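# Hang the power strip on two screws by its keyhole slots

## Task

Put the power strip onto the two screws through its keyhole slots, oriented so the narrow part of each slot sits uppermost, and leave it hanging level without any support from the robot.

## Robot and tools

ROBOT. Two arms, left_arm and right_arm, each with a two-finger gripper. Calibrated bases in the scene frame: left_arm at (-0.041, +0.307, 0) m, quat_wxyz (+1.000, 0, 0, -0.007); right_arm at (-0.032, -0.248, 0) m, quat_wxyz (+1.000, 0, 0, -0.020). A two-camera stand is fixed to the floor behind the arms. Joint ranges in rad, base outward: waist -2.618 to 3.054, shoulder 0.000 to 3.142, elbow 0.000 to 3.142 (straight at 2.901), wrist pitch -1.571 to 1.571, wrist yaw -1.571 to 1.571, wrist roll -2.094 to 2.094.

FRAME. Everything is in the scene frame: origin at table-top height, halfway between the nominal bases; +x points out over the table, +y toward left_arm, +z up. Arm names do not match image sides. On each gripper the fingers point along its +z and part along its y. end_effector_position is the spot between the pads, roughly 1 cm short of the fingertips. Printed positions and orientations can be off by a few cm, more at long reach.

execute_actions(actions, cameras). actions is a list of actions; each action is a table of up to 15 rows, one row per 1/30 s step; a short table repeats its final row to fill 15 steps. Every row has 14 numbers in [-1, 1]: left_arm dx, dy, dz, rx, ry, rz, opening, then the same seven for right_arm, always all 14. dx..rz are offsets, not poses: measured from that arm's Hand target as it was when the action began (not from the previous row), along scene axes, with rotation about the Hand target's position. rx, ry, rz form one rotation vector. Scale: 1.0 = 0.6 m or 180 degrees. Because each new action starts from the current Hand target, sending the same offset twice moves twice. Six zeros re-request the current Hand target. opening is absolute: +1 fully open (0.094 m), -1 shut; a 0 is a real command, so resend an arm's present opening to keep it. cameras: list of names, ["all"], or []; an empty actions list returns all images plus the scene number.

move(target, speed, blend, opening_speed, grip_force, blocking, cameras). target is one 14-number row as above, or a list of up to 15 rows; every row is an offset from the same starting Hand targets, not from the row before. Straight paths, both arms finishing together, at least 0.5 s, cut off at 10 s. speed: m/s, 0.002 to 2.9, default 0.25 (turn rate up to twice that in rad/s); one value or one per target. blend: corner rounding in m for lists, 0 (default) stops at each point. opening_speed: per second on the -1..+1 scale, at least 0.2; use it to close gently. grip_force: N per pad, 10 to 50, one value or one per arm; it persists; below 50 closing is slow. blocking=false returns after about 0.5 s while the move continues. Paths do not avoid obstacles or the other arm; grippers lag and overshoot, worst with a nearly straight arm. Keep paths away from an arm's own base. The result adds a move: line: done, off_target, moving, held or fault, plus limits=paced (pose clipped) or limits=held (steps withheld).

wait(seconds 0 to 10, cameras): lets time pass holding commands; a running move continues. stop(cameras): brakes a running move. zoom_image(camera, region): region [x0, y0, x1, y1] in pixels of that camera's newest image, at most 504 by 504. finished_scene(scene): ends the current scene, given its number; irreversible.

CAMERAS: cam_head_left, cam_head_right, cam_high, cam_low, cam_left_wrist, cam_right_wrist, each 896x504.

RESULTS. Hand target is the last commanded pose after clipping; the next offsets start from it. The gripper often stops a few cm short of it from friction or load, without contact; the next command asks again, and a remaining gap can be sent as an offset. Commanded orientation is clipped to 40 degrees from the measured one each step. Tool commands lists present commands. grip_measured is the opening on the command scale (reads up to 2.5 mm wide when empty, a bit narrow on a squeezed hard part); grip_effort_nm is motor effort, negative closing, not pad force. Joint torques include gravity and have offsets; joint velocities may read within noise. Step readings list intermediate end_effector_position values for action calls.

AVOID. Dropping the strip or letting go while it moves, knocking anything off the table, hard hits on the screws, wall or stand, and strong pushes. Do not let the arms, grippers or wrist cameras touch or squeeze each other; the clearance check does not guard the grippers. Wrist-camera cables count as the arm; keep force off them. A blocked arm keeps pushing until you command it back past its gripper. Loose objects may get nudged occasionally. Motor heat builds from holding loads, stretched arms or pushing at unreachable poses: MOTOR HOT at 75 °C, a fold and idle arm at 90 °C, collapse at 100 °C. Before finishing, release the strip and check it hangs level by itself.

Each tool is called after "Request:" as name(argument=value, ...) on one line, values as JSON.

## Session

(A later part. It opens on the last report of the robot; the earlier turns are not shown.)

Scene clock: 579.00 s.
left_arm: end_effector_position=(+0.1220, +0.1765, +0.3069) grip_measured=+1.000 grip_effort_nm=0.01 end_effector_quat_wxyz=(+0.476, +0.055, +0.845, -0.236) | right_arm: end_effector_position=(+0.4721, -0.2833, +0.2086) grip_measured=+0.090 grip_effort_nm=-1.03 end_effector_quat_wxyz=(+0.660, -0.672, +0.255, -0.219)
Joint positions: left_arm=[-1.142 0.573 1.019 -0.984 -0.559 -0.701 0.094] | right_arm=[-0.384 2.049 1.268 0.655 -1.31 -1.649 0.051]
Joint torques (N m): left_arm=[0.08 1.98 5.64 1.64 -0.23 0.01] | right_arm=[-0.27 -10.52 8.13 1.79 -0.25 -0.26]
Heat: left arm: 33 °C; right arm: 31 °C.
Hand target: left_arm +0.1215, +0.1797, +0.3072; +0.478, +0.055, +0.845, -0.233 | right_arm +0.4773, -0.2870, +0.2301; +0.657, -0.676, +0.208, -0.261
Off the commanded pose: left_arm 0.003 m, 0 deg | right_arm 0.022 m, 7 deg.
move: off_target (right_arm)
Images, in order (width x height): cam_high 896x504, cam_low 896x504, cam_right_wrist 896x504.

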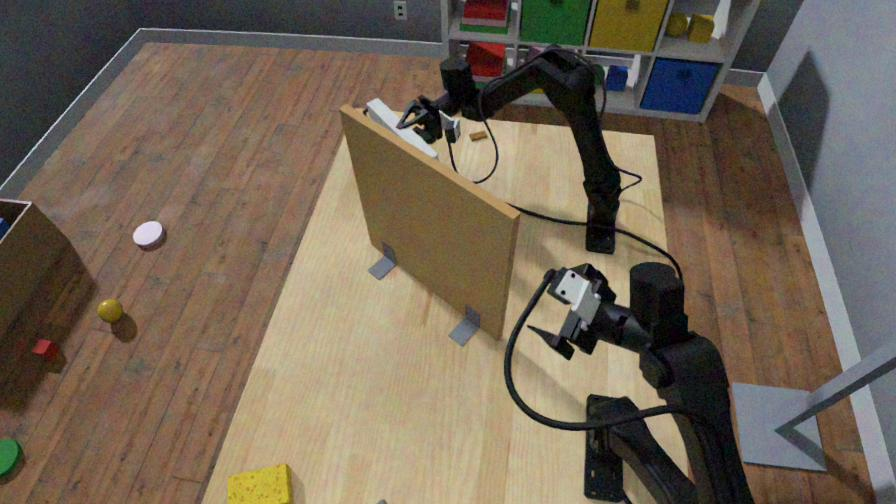

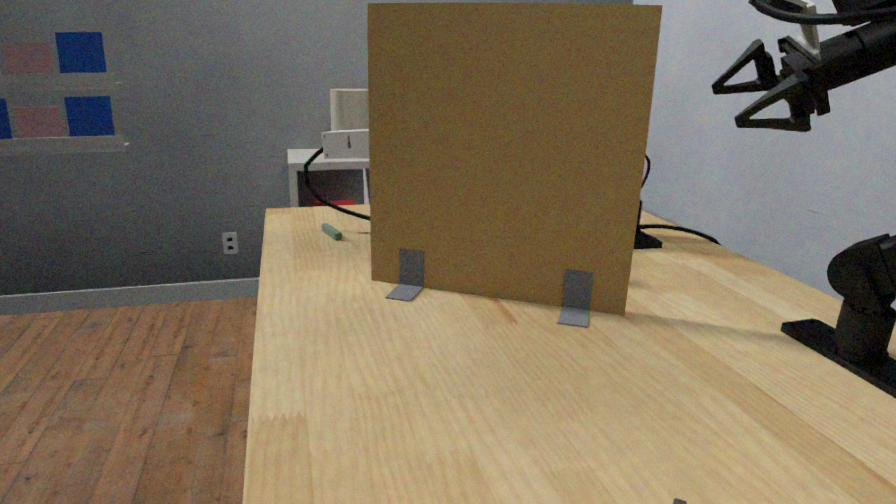

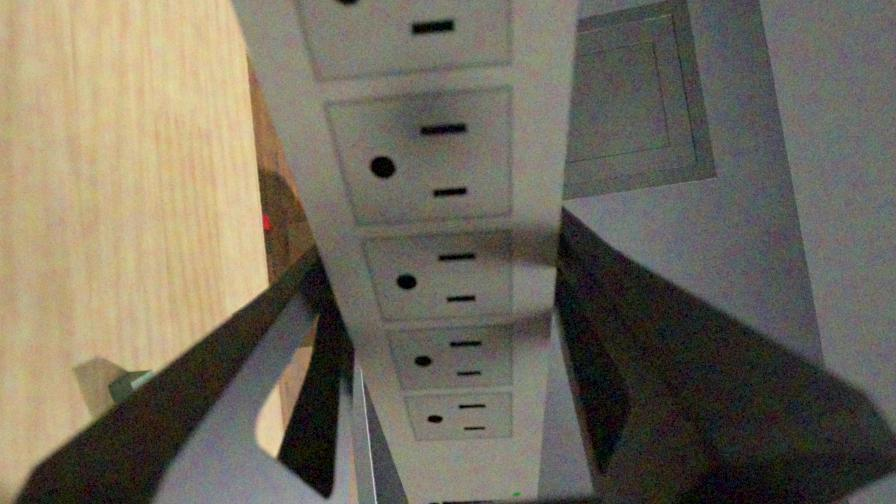

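Request:
move(target=[-0.0265, -0.2075, 0.0728, -0.1717, -0.1492, 0.0591, 1.0, -0.3857, 0.2252, 0, -0.0084, -0.0104, 0.0004, -0.15], speed=0.25, cameras=["cam_left_wrist", "cam_right_wrist"])

Scene clock: 624.97 s.
left_arm: end_effector_position=(+0.1044, +0.0570, +0.3580) grip_measured=+1.000 grip_effort_nm=0.01 end_effector_quat_wxyz=(+0.668, -0.110, +0.621, -0.395) | right_arm: end_effector_position=(+0.2483, -0.1539, +0.2220) grip_measured=+0.090 grip_effort_nm=-1.03 end_effector_quat_wxyz=(+0.650, -0.682, +0.207, -0.266)
Joint positions: left_arm=[-1.668 1.073 0.531 1.245 -1.249 -0.032 0.094] | right_arm=[-0.234 0.997 0.292 0.668 -1.162 -1.698 0.051]
Joint torques (N m): left_arm=[0.68 -0.75 4.63 0.96 0.45 0.12] | right_arm=[0.4 -3.25 5.48 1.43 -0.09 -0.01]
Heat: left arm: 33 °C; right arm: 37 °C.
Hand target: left_arm +0.1056, +0.0551, +0.3508; +0.675, -0.098, +0.623, -0.384 | right_arm +0.2458, -0.1518, +0.2300; +0.651, -0.681, +0.193, -0.274
Off the commanded pose: left_arm 0.007 m, 2 deg | right_arm 0.009 m, 2 deg.
move: done
Images, in order (width x height): cam_left_wrist 896x504, cam_right_wrist 896x504.

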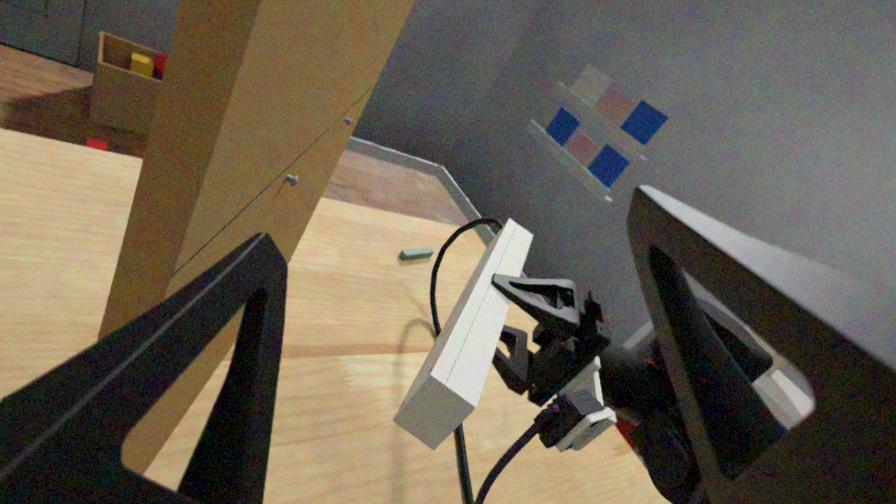

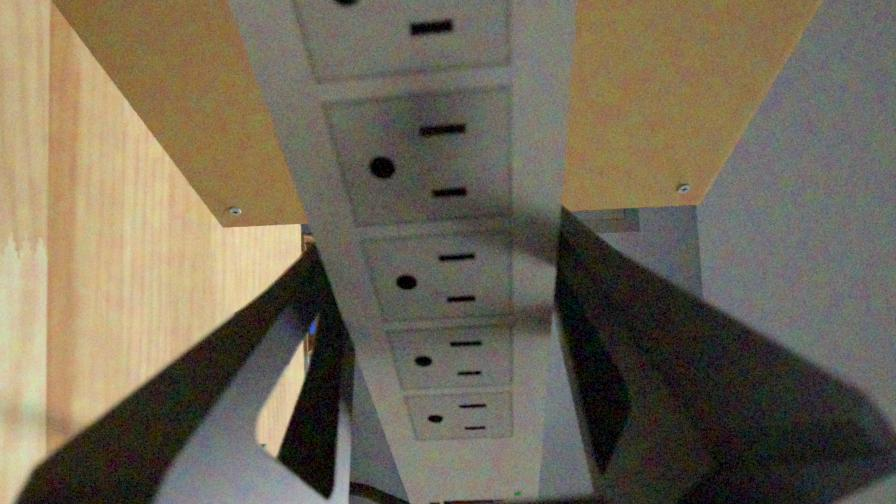

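Request:
move(target=[0.055, 0.02, 0.003, -0.002, 0.0232, -0.0365, 1.0, 0, 0, 0, 0, 0, 0.0833, -0.15], speed=0.25, cameras=["cam_left_wrist"])

Request:
zoom_image(camera="cam_left_wrist", region=[340, 180, 600, 460])

Scene clock: 632.53 s.
left_arm: end_effector_position=(+0.1375, +0.0631, +0.3409) grip_measured=+1.000 grip_effort_nm=0.00 end_effector_quat_wxyz=(+0.629, -0.070, +0.655, -0.414) | right_arm: end_effector_position=(+0.2462, -0.1521, +0.2185) grip_measured=+0.089 grip_effort_nm=-1.03 end_effector_quat_wxyz=(+0.678, -0.700, +0.129, -0.181)
Joint positions: left_arm=[-1.442 0.834 0.54 0.53 -0.967 -0.493 0.094] | right_arm=[-0.287 1.225 0.407 0.699 -1.454 -1.768 0.051]
Joint torques (N m): left_arm=[0.57 -1.72 8.83 1.27 0.12 -0.06] | right_arm=[-0.24 -2.71 6.89 1.46 -0.43 0.07]
Heat: left arm: 32 °C; right arm: 35 °C.
Hand target: left_arm +0.1386, +0.0671, +0.3527; +0.628, -0.078, +0.650, -0.420 | right_arm +0.2459, -0.1519, +0.2300; +0.681, -0.700, +0.103, -0.187
Off the commanded pose: left_arm 0.012 m, 1 deg | right_arm 0.012 m, 3 deg.
move: off_target (left_arm, right_arm)
Images, in order (width x height): cam_left_wrist 896x504.

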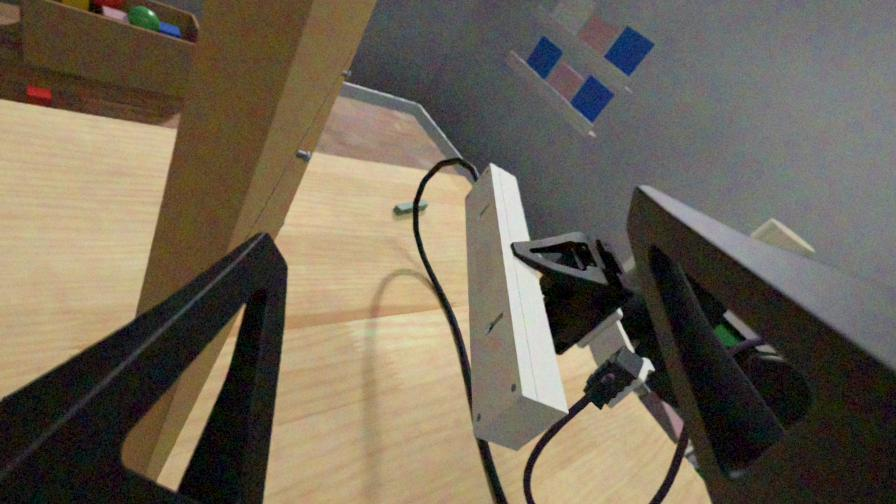

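Scaled by 1.800 from the camera's 896x504 image, which has a finer 1280x720 frame.

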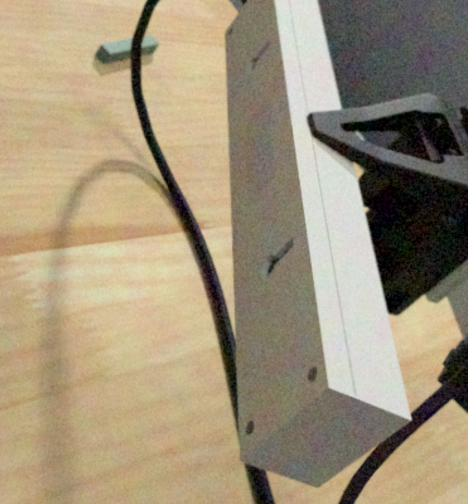

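Request:
zoom_image(camera="cam_left_wrist", region=[450, 155, 570, 275])

Request:
zoom_image(camera="cam_left_wrist", region=[450, 270, 590, 450])

Scaled by 4.200 from the camera's 896x504 image, which has a finer 1280x720 frame.

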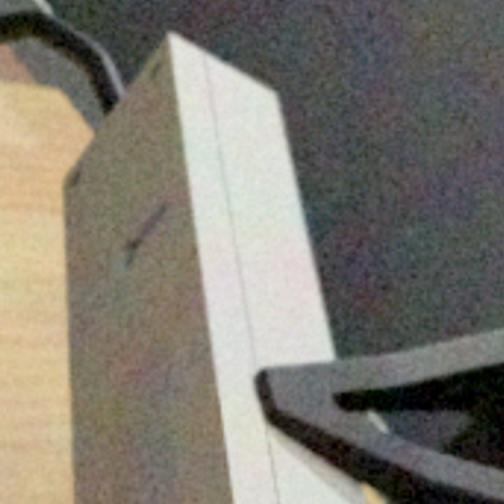

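Scaled by 2.800 from the camera's 896x504 image, which has a finer 1280x720 frame.

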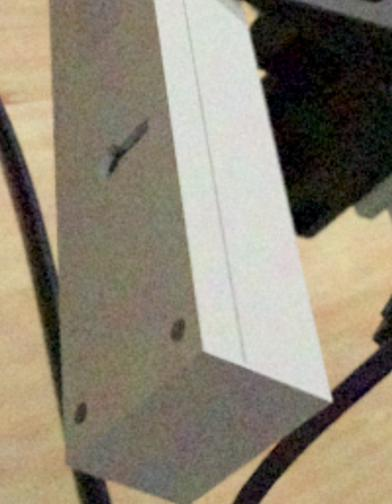

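Request:
move(target=[[0, 0, 0, 0, 0, 0, 1.0, 0.073, 0.0908, -0.025, 0.0150, 0.0234, -0.0848, -0.15], [0, 0, 0, 0, 0, 0, 1.0, 0.12, 0.1492, -0.0033, 0.0150, 0.0234, -0.0848, -0.15]], speed=[0.2, 0.1], cameras=["cam_left_wrist", "cam_head_left", "cam_head_right"])

Request:
zoom_image(camera="cam_left_wrist", region=[200, 0, 640, 440])

Request:
zoom_image(camera="cam_head_left", region=[340, 100, 540, 260])

Scene clock: 653.47 s.
left_arm: end_effector_position=(+0.1375, +0.0630, +0.3407) grip_measured=+1.000 grip_effort_nm=0.00 end_effector_quat_wxyz=(+0.629, -0.070, +0.655, -0.414) | right_arm: end_effector_position=(+0.3123, -0.0653, +0.2090) grip_measured=+0.089 grip_effort_nm=-1.03 end_effector_quat_wxyz=(+0.650, -0.682, +0.238, -0.235)
Joint positions: left_arm=[-1.442 0.834 0.54 0.529 -0.967 -0.494 0.094] | right_arm=[0.22 1.364 0.459 0.847 -0.707 -1.621 0.051]
Joint torques (N m): left_arm=[0.55 -1.72 8.81 1.28 0.11 -0.06] | right_arm=[0.38 -4.36 7.25 1.82 -0.05 0.13]
Heat: left arm: 37 °C; right arm: 32 °C.
Hand target: left_arm +0.1386, +0.0671, +0.3527; +0.628, -0.078, +0.650, -0.420 | right_arm +0.3178, -0.0623, +0.2282; +0.663, -0.670, +0.224, -0.248
Off the commanded pose: left_arm 0.013 m, 1 deg | right_arm 0.020 m, 3 deg.
move: off_target (left_arm, right_arm)
Images, in order (width x height): cam_head_left 896x504, cam_head_right 896x504, cam_left_wrist 896x504.

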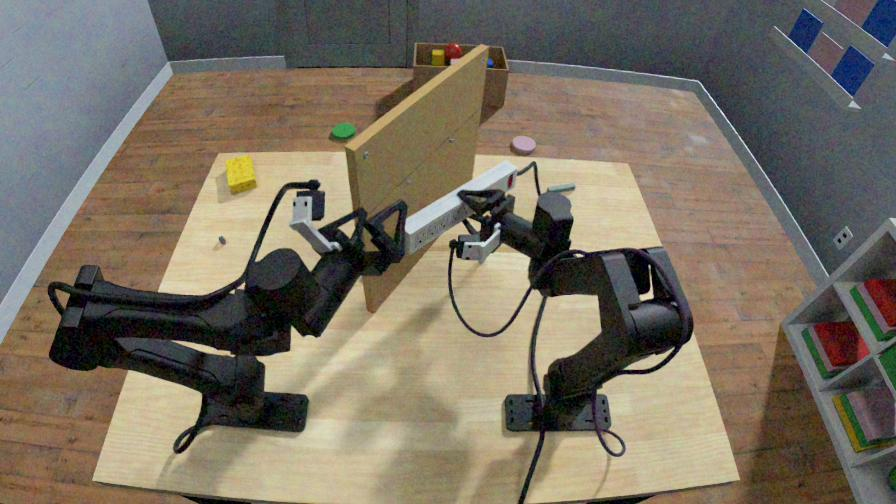

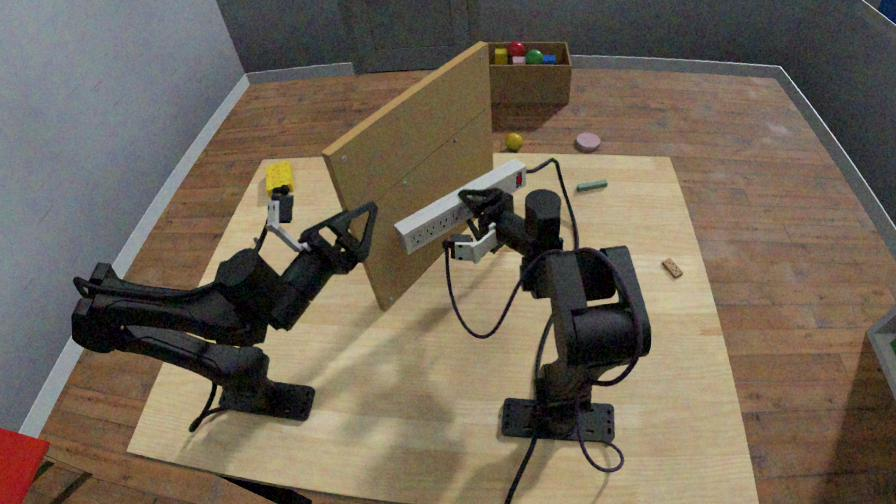

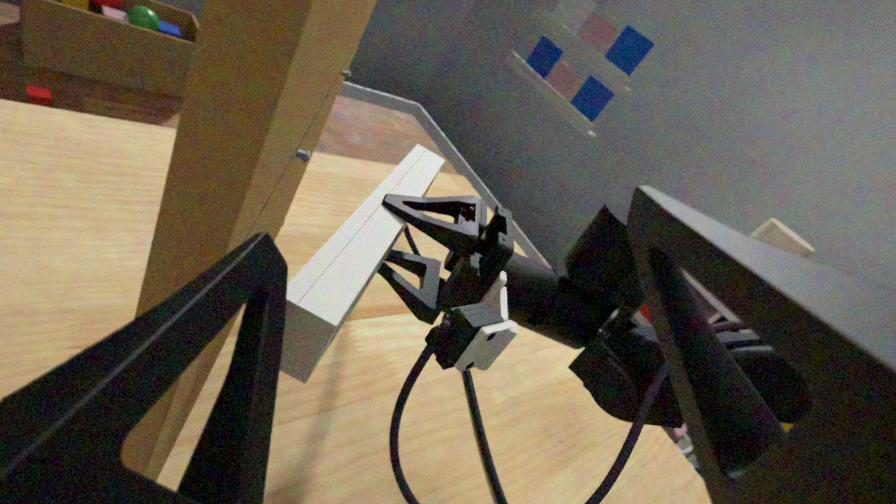

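Scaled by 1.145 from the camera's 896x504 image, which has a finer 1280x720 frame.

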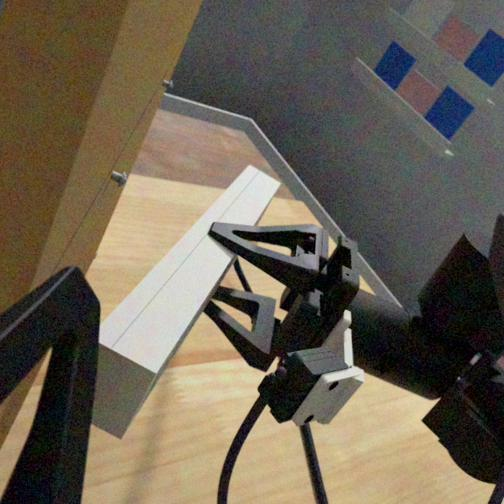

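Scaled by 2.520 from the camera's 896x504 image, which has a finer 1280x720 frame.

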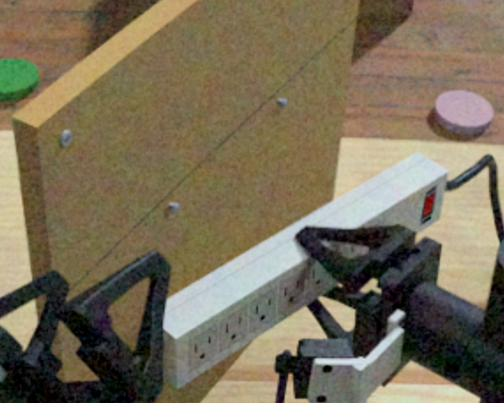

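Request:
move(target=[0, 0, 0, 0, 0, 0, 1.0, 0.0418, 0.052, 0, 0, 0, 0, -0.15], speed=0.06, cameras=["cam_left_wrist", "cam_head_left", "cam_head_right"])

Request:
zoom_image(camera="cam_left_wrist", region=[200, 40, 460, 400])

Request:
zoom_image(camera="cam_head_left", region=[380, 110, 540, 260])

Request:
zoom_image(camera="cam_head_right", region=[380, 110, 540, 260])

Scene clock: 658.50 s.
left_arm: end_effector_position=(+0.1375, +0.0630, +0.3407) grip_measured=+1.000 grip_effort_nm=0.00 end_effector_quat_wxyz=(+0.629, -0.070, +0.655, -0.414) | right_arm: end_effector_position=(+0.3339, -0.0352, +0.2024) grip_measured=+0.080 grip_effort_nm=-1.03 end_effector_quat_wxyz=(+0.645, -0.690, +0.243, -0.222)
Joint positions: left_arm=[-1.442 0.834 0.54 0.529 -0.967 -0.494 0.094] | right_arm=[0.312 1.494 0.562 0.846 -0.627 -1.613 0.051]
Joint torques (N m): left_arm=[0.55 -1.76 8.79 1.28 0.12 -0.06] | right_arm=[0.68 -5.27 7.56 2.09 0.13 0.09]
Heat: left arm: 37 °C; right arm: 33 °C.
Hand target: left_arm +0.1386, +0.0671, +0.3527; +0.628, -0.078, +0.650, -0.420 | right_arm +0.3429, -0.0311, +0.2281; +0.663, -0.670, +0.224, -0.248
Off the commanded pose: left_arm 0.013 m, 1 deg | right_arm 0.028 m, 5 deg.
move: off_target (left_arm, right_arm)
Images, in order (width x height): cam_head_left 896x504, cam_head_right 896x504, cam_left_wrist 896x504.

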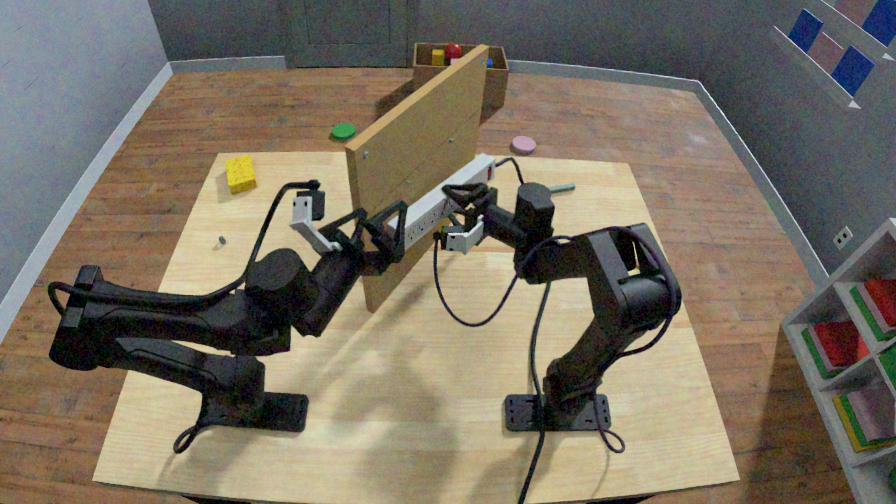

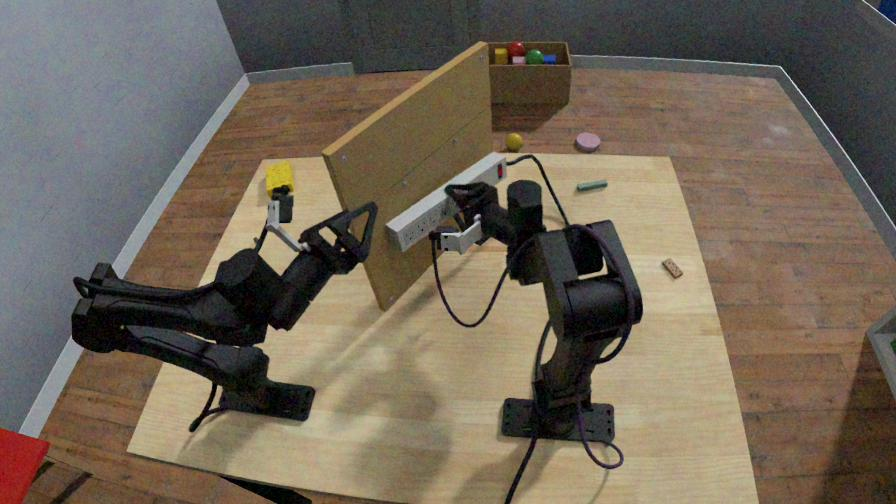

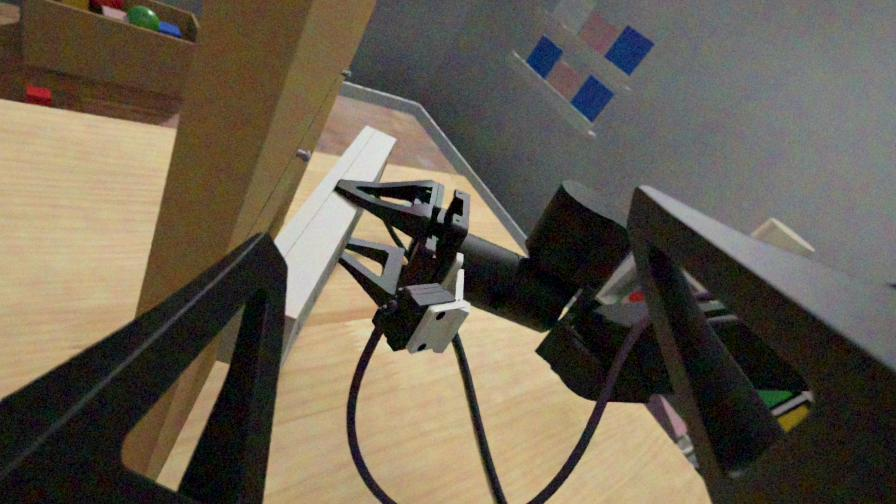

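Scaled by 1.400 from the camera's 896x504 image, which has a finer 1280x720 frame.

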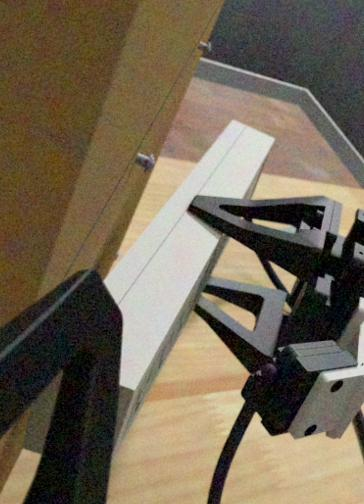

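Scaled by 3.150 from the camera's 896x504 image, which has a finer 1280x720 frame.

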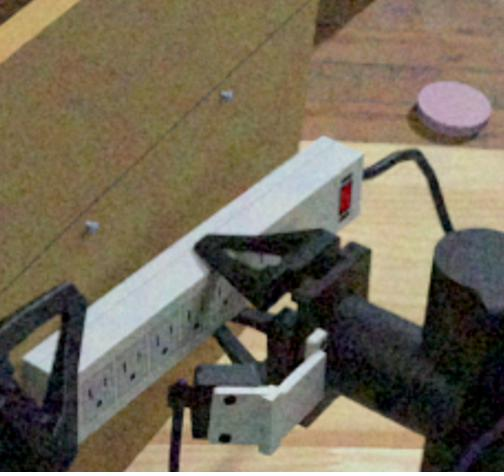

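Scaled by 3.150 from the camera's 896x504 image, which has a finer 1280x720 frame.

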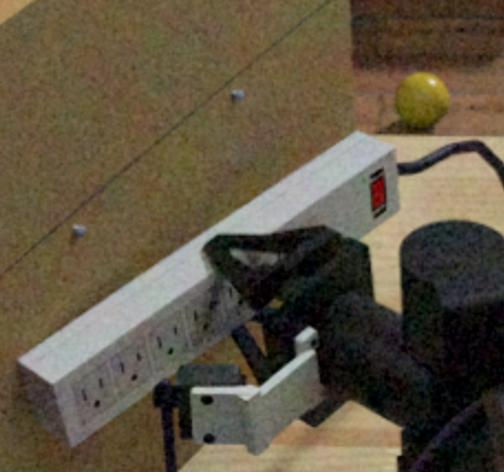

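Request:
move(target=[0, 0, 0, 0, 0, 0, 1.0, 0.0157, 0.0195, 0, 0, 0, 0, -0.15], speed=0.05, cameras=[])

Scene clock: 661.00 s.
left_arm: end_effector_position=(+0.1375, +0.0630, +0.3407) grip_measured=+1.000 grip_effort_nm=0.00 end_effector_quat_wxyz=(+0.629, -0.070, +0.655, -0.414) | right_arm: end_effector_position=(+0.3422, -0.0245, +0.2013) grip_measured=+0.078 grip_effort_nm=-1.03 end_effector_quat_wxyz=(+0.645, -0.691, +0.243, -0.218)
Joint positions: left_arm=[-1.442 0.834 0.54 0.529 -0.967 -0.494 0.094] | right_arm=[0.338 1.54 0.604 0.846 -0.606 -1.611 0.051]
Joint torques (N m): left_arm=[0.54 -1.74 8.8 1.27 0.12 -0.06] | right_arm=[0.91 -5.55 7.79 2.12 0.24 0.04]
Heat: left arm: 38 °C; right arm: 33 °C.
Hand target: left_arm +0.1386, +0.0671, +0.3527; +0.628, -0.078, +0.650, -0.420 | right_arm +0.3524, -0.0195, +0.2280; +0.662, -0.670, +0.224, -0.248
Off the commanded pose: left_arm 0.013 m, 1 deg | right_arm 0.029 m, 5 deg.
move: off_target (left_arm, right_arm)
No camera images: "cameras" was empty.

Request:
wait(seconds=0.1, cameras=["cam_left_wrist", "cam_head_left", "cam_head_right"])

Request:
zoom_image(camera="cam_left_wrist", region=[200, 40, 460, 400])

Request:
zoom_image(camera="cam_head_right", region=[380, 130, 540, 260])

Scene clock: 661.93 s.
left_arm: end_effector_position=(+0.1375, +0.0630, +0.3407) grip_measured=+1.000 grip_effort_nm=0.00 end_effector_quat_wxyz=(+0.629, -0.070, +0.655, -0.414) | right_arm: end_effector_position=(+0.3422, -0.0245, +0.2013) grip_measured=+0.078 grip_effort_nm=-1.03 end_effector_quat_wxyz=(+0.645, -0.691, +0.243, -0.218)
Joint positions: left_arm=[-1.442 0.834 0.54 0.529 -0.967 -0.494 0.094] | right_arm=[0.338 1.54 0.604 0.846 -0.606 -1.611 0.051]
Joint torques (N m): left_arm=[0.57 -1.74 8.8 1.28 0.12 -0.05] | right_arm=[0.85 -5.56 7.71 2.11 0.22 0.05]
Heat: left arm: 38 °C; right arm: 33 °C.
Hand target: left_arm +0.1386, +0.0671, +0.3527; +0.628, -0.078, +0.650, -0.420 | right_arm +0.3524, -0.0195, +0.2280; +0.662, -0.670, +0.224, -0.248
Tool commands: left_gripper/opening=+1.0 right_gripper/opening=-0.15
Off the commanded pose: left_arm 0.013 m, 1 deg | right_arm 0.029 m, 5 deg.
wait: 0.10 s; at rest from the start
Images, in order (width x height): cam_head_left 896x504, cam_head_right 896x504, cam_left_wrist 896x504.

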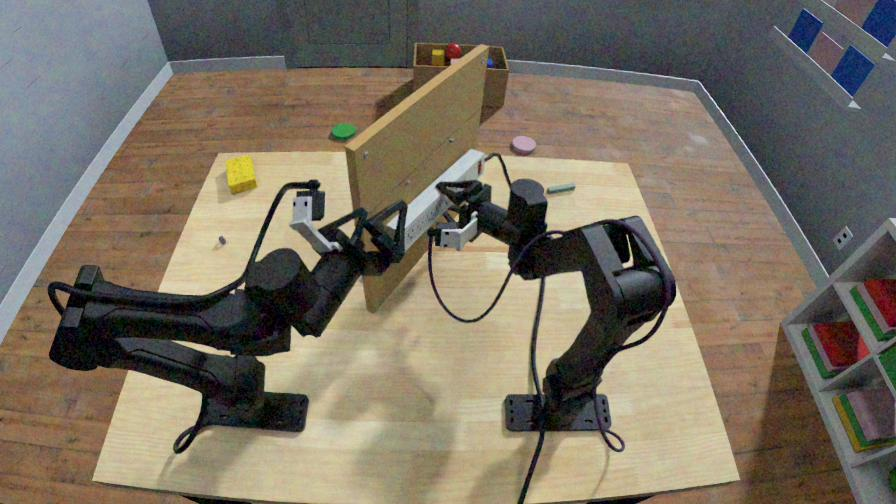

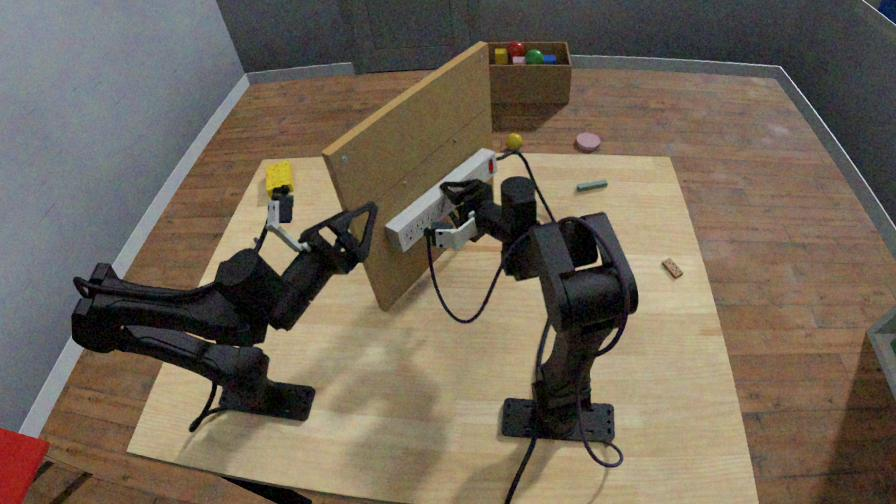

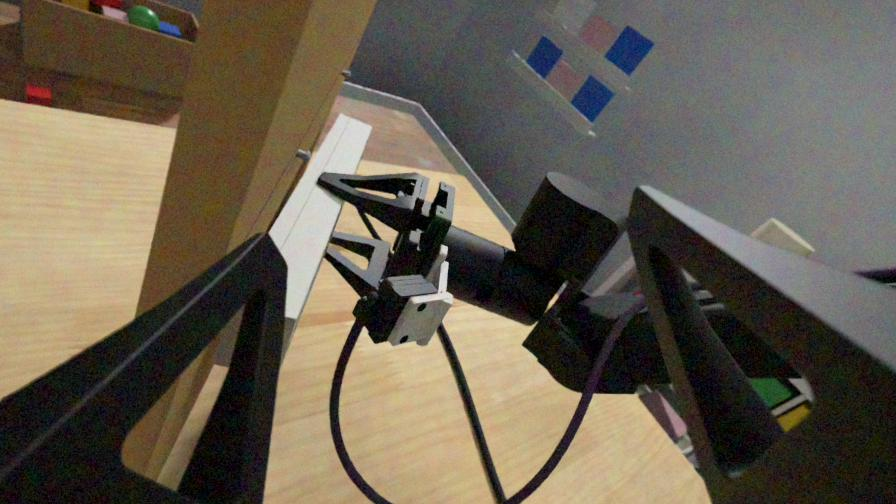

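Scaled by 1.400 from the camera's 896x504 image, which has a finer 1280x720 frame.

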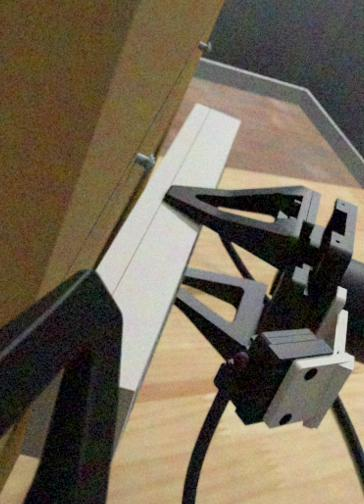

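Scaled by 3.150 from the camera's 896x504 image, which has a finer 1280x720 frame.

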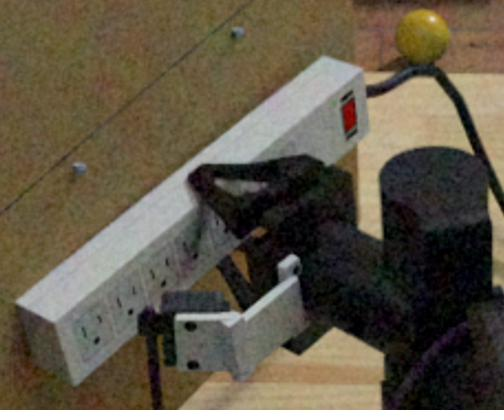

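Request:
move(target=[[0, 0, 0, 0, 0, 0, 1.0, -0.0478, -0.0363, 0.025, 0.015, -0.0122, 0, -0.15], [0, 0, 0, 0, 0, 0, 1.0, -0.0238, -0.0063, 0.0717, 0.015, -0.0122, 0, -0.15]], speed=[0.1, 0.06], cameras=["cam_left_wrist", "cam_head_left", "cam_head_right"])

Request:
zoom_image(camera="cam_left_wrist", region=[200, 40, 460, 400])

Request:
zoom_image(camera="cam_head_right", region=[380, 110, 540, 250])

Request:
zoom_image(camera="cam_head_left", region=[380, 110, 540, 250])

Scene clock: 676.47 s.
left_arm: end_effector_position=(+0.1375, +0.0630, +0.3407) grip_measured=+1.000 grip_effort_nm=0.00 end_effector_quat_wxyz=(+0.629, -0.070, +0.655, -0.414) | right_arm: end_effector_position=(+0.3369, -0.0257, +0.2310) grip_measured=+0.078 grip_effort_nm=-1.03 end_effector_quat_wxyz=(+0.657, -0.675, +0.248, -0.226)
Joint positions: left_arm=[-1.442 0.834 0.54 0.529 -0.967 -0.494 0.094] | right_arm=[0.349 1.451 0.618 0.793 -0.579 -1.572 0.051]
Joint torques (N m): left_arm=[0.54 -1.76 8.79 1.27 0.11 -0.05] | right_arm=[0.42 -8.29 7.76 2.01 0.01 0.05]
Heat: left arm: 38 °C; right arm: 34 °C.
Hand target: left_arm +0.1386, +0.0671, +0.3527; +0.628, -0.078, +0.650, -0.420 | right_arm +0.3381, -0.0232, +0.2710; +0.682, -0.650, +0.217, -0.255
Off the commanded pose: left_arm 0.013 m, 1 deg | right_arm 0.040 m, 6 deg.
move: off_target (left_arm, right_arm)
Images, in order (width x height): cam_head_left 896x504, cam_head_right 896x504, cam_left_wrist 896x504.

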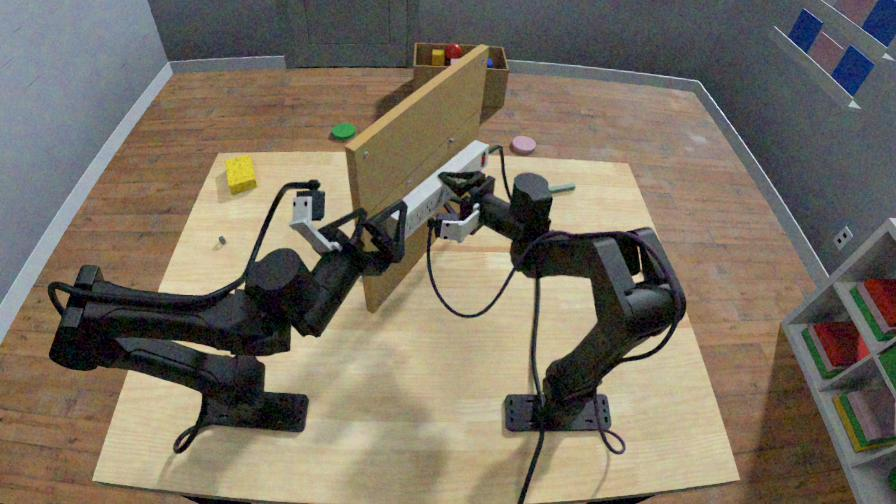

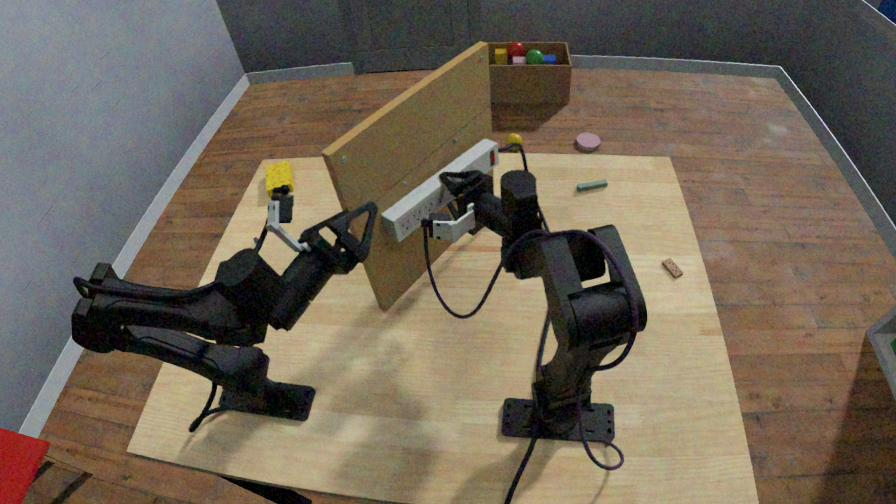

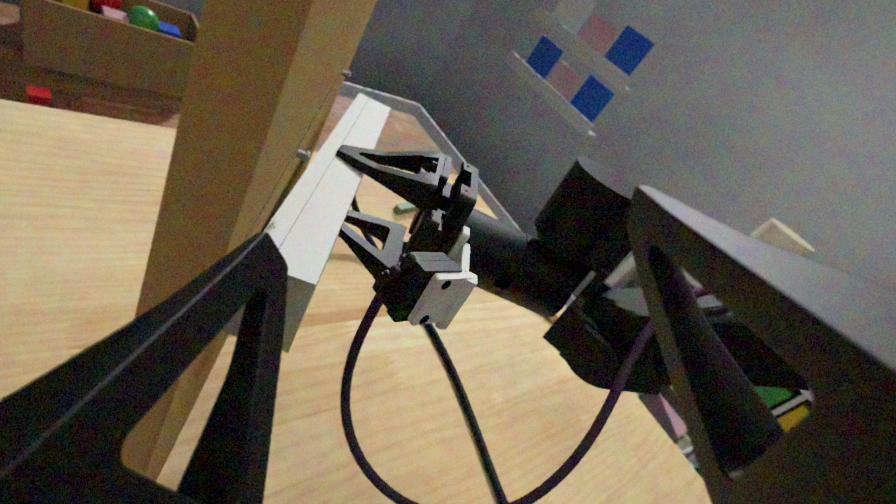

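Scaled by 1.400 from the camera's 896x504 image, which has a finer 1280x720 frame.

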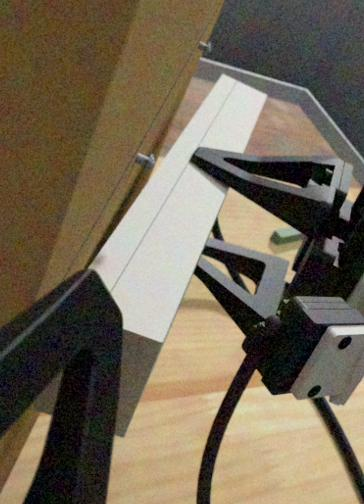

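Scaled by 3.150 from the camera's 896x504 image, which has a finer 1280x720 frame.

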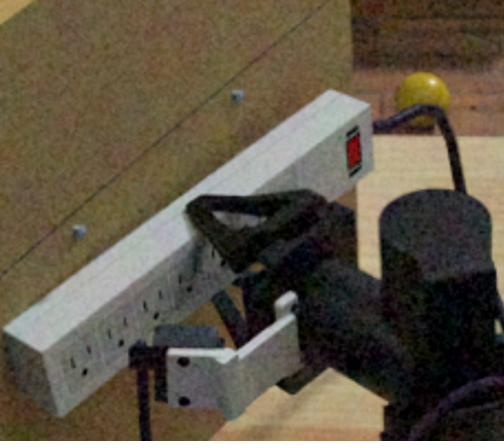

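Scaled by 3.150 from the camera's 896x504 image, which has a finer 1280x720 frame.

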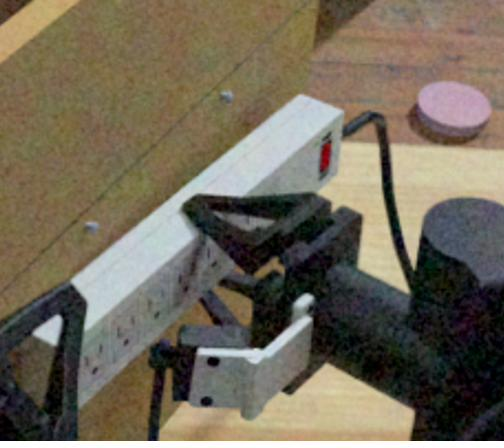

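Request:
move(target=[[0, 0, 0, 0, 0, 0, 1.0, -0.0184, -0.0278, 0, 0, 0, 0.0306, -0.15], [0, 0, 0, 0, 0, 0, 1.0, 0.0138, 0.0209, 0.0, 0, 0, 0.0306, -0.15]], speed=[0.1, 0.05], cameras=["cam_left_wrist", "cam_head_left", "cam_head_right"])

Request:
zoom_image(camera="cam_left_wrist", region=[200, 40, 460, 400])

Request:
zoom_image(camera="cam_head_right", region=[380, 110, 540, 250])

Request:
zoom_image(camera="cam_head_left", region=[380, 110, 540, 250])

Scene clock: 691.83 s.
left_arm: end_effector_position=(+0.1375, +0.0630, +0.3407) grip_measured=+1.000 grip_effort_nm=0.00 end_effector_quat_wxyz=(+0.629, -0.070, +0.655, -0.414) | right_arm: end_effector_position=(+0.3432, -0.0185, +0.2407) grip_measured=+0.078 grip_effort_nm=-1.03 end_effector_quat_wxyz=(+0.672, -0.678, +0.222, -0.201)
Joint positions: left_arm=[-1.442 0.834 0.54 0.529 -0.967 -0.494 0.094] | right_arm=[0.327 1.502 0.689 0.79 -0.677 -1.559 0.051]
Joint torques (N m): left_arm=[0.55 -1.74 8.79 1.27 0.12 -0.05] | right_arm=[0.88 -5.78 8.18 2.12 -0.13 0]
Heat: left arm: 39 °C; right arm: 33 °C.
Hand target: left_arm +0.1386, +0.0671, +0.3527; +0.628, -0.078, +0.650, -0.420 | right_arm +0.3463, -0.0107, +0.2712; +0.694, -0.659, +0.185, -0.222
Off the commanded pose: left_arm 0.013 m, 1 deg | right_arm 0.032 m, 6 deg.
move: off_target (left_arm, right_arm)
Images, in order (width x height): cam_head_left 896x504, cam_head_right 896x504, cam_left_wrist 896x504.

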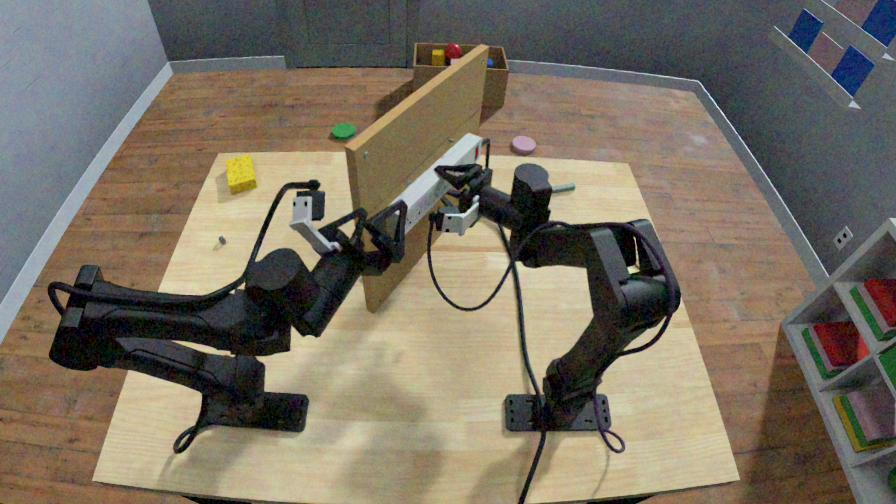

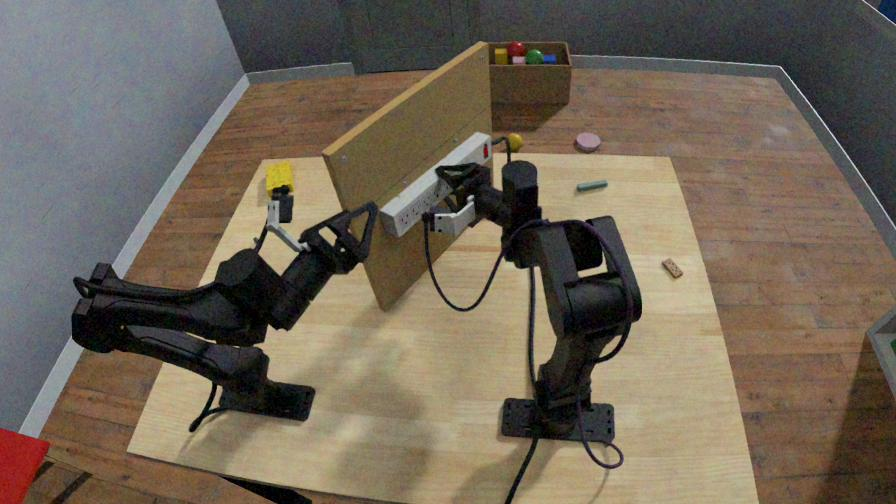

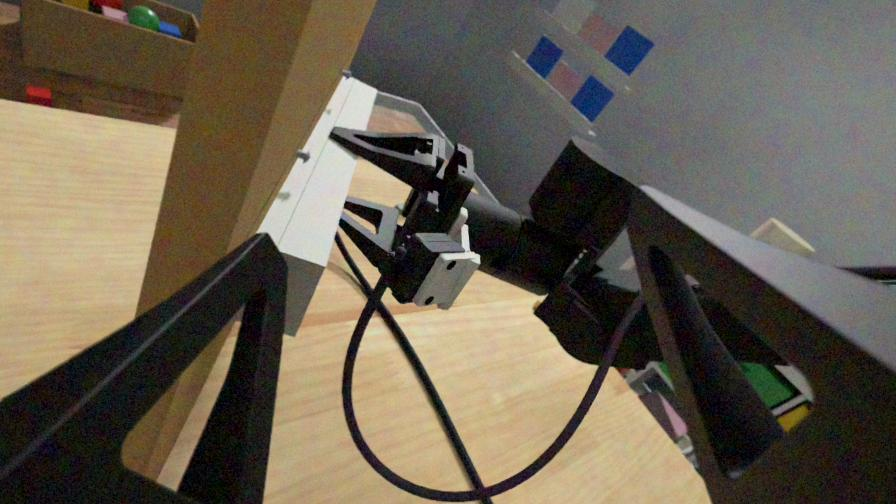

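Scaled by 1.400 from the camera's 896x504 image, which has a finer 1280x720 frame.

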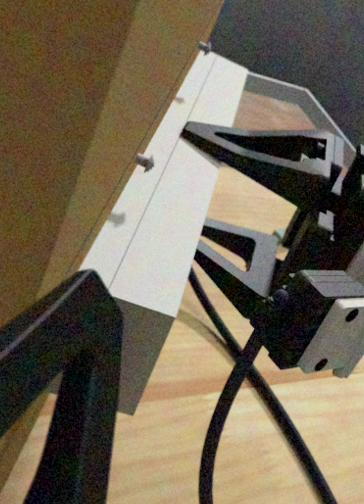

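Scaled by 3.150 from the camera's 896x504 image, which has a finer 1280x720 frame.

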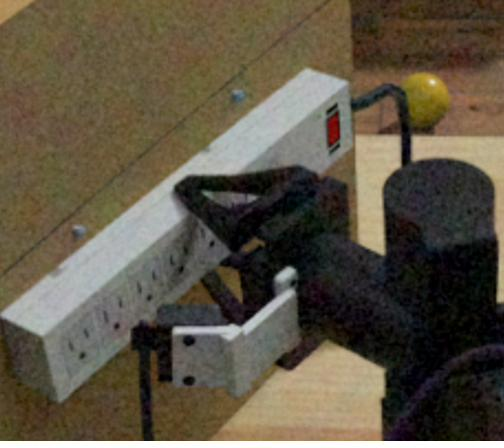

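Scaled by 3.150 from the camera's 896x504 image, which has a finer 1280x720 frame.

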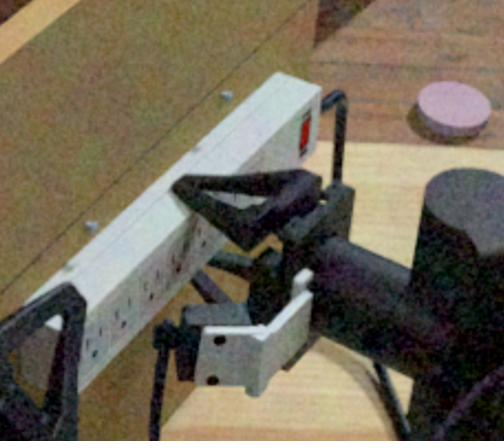

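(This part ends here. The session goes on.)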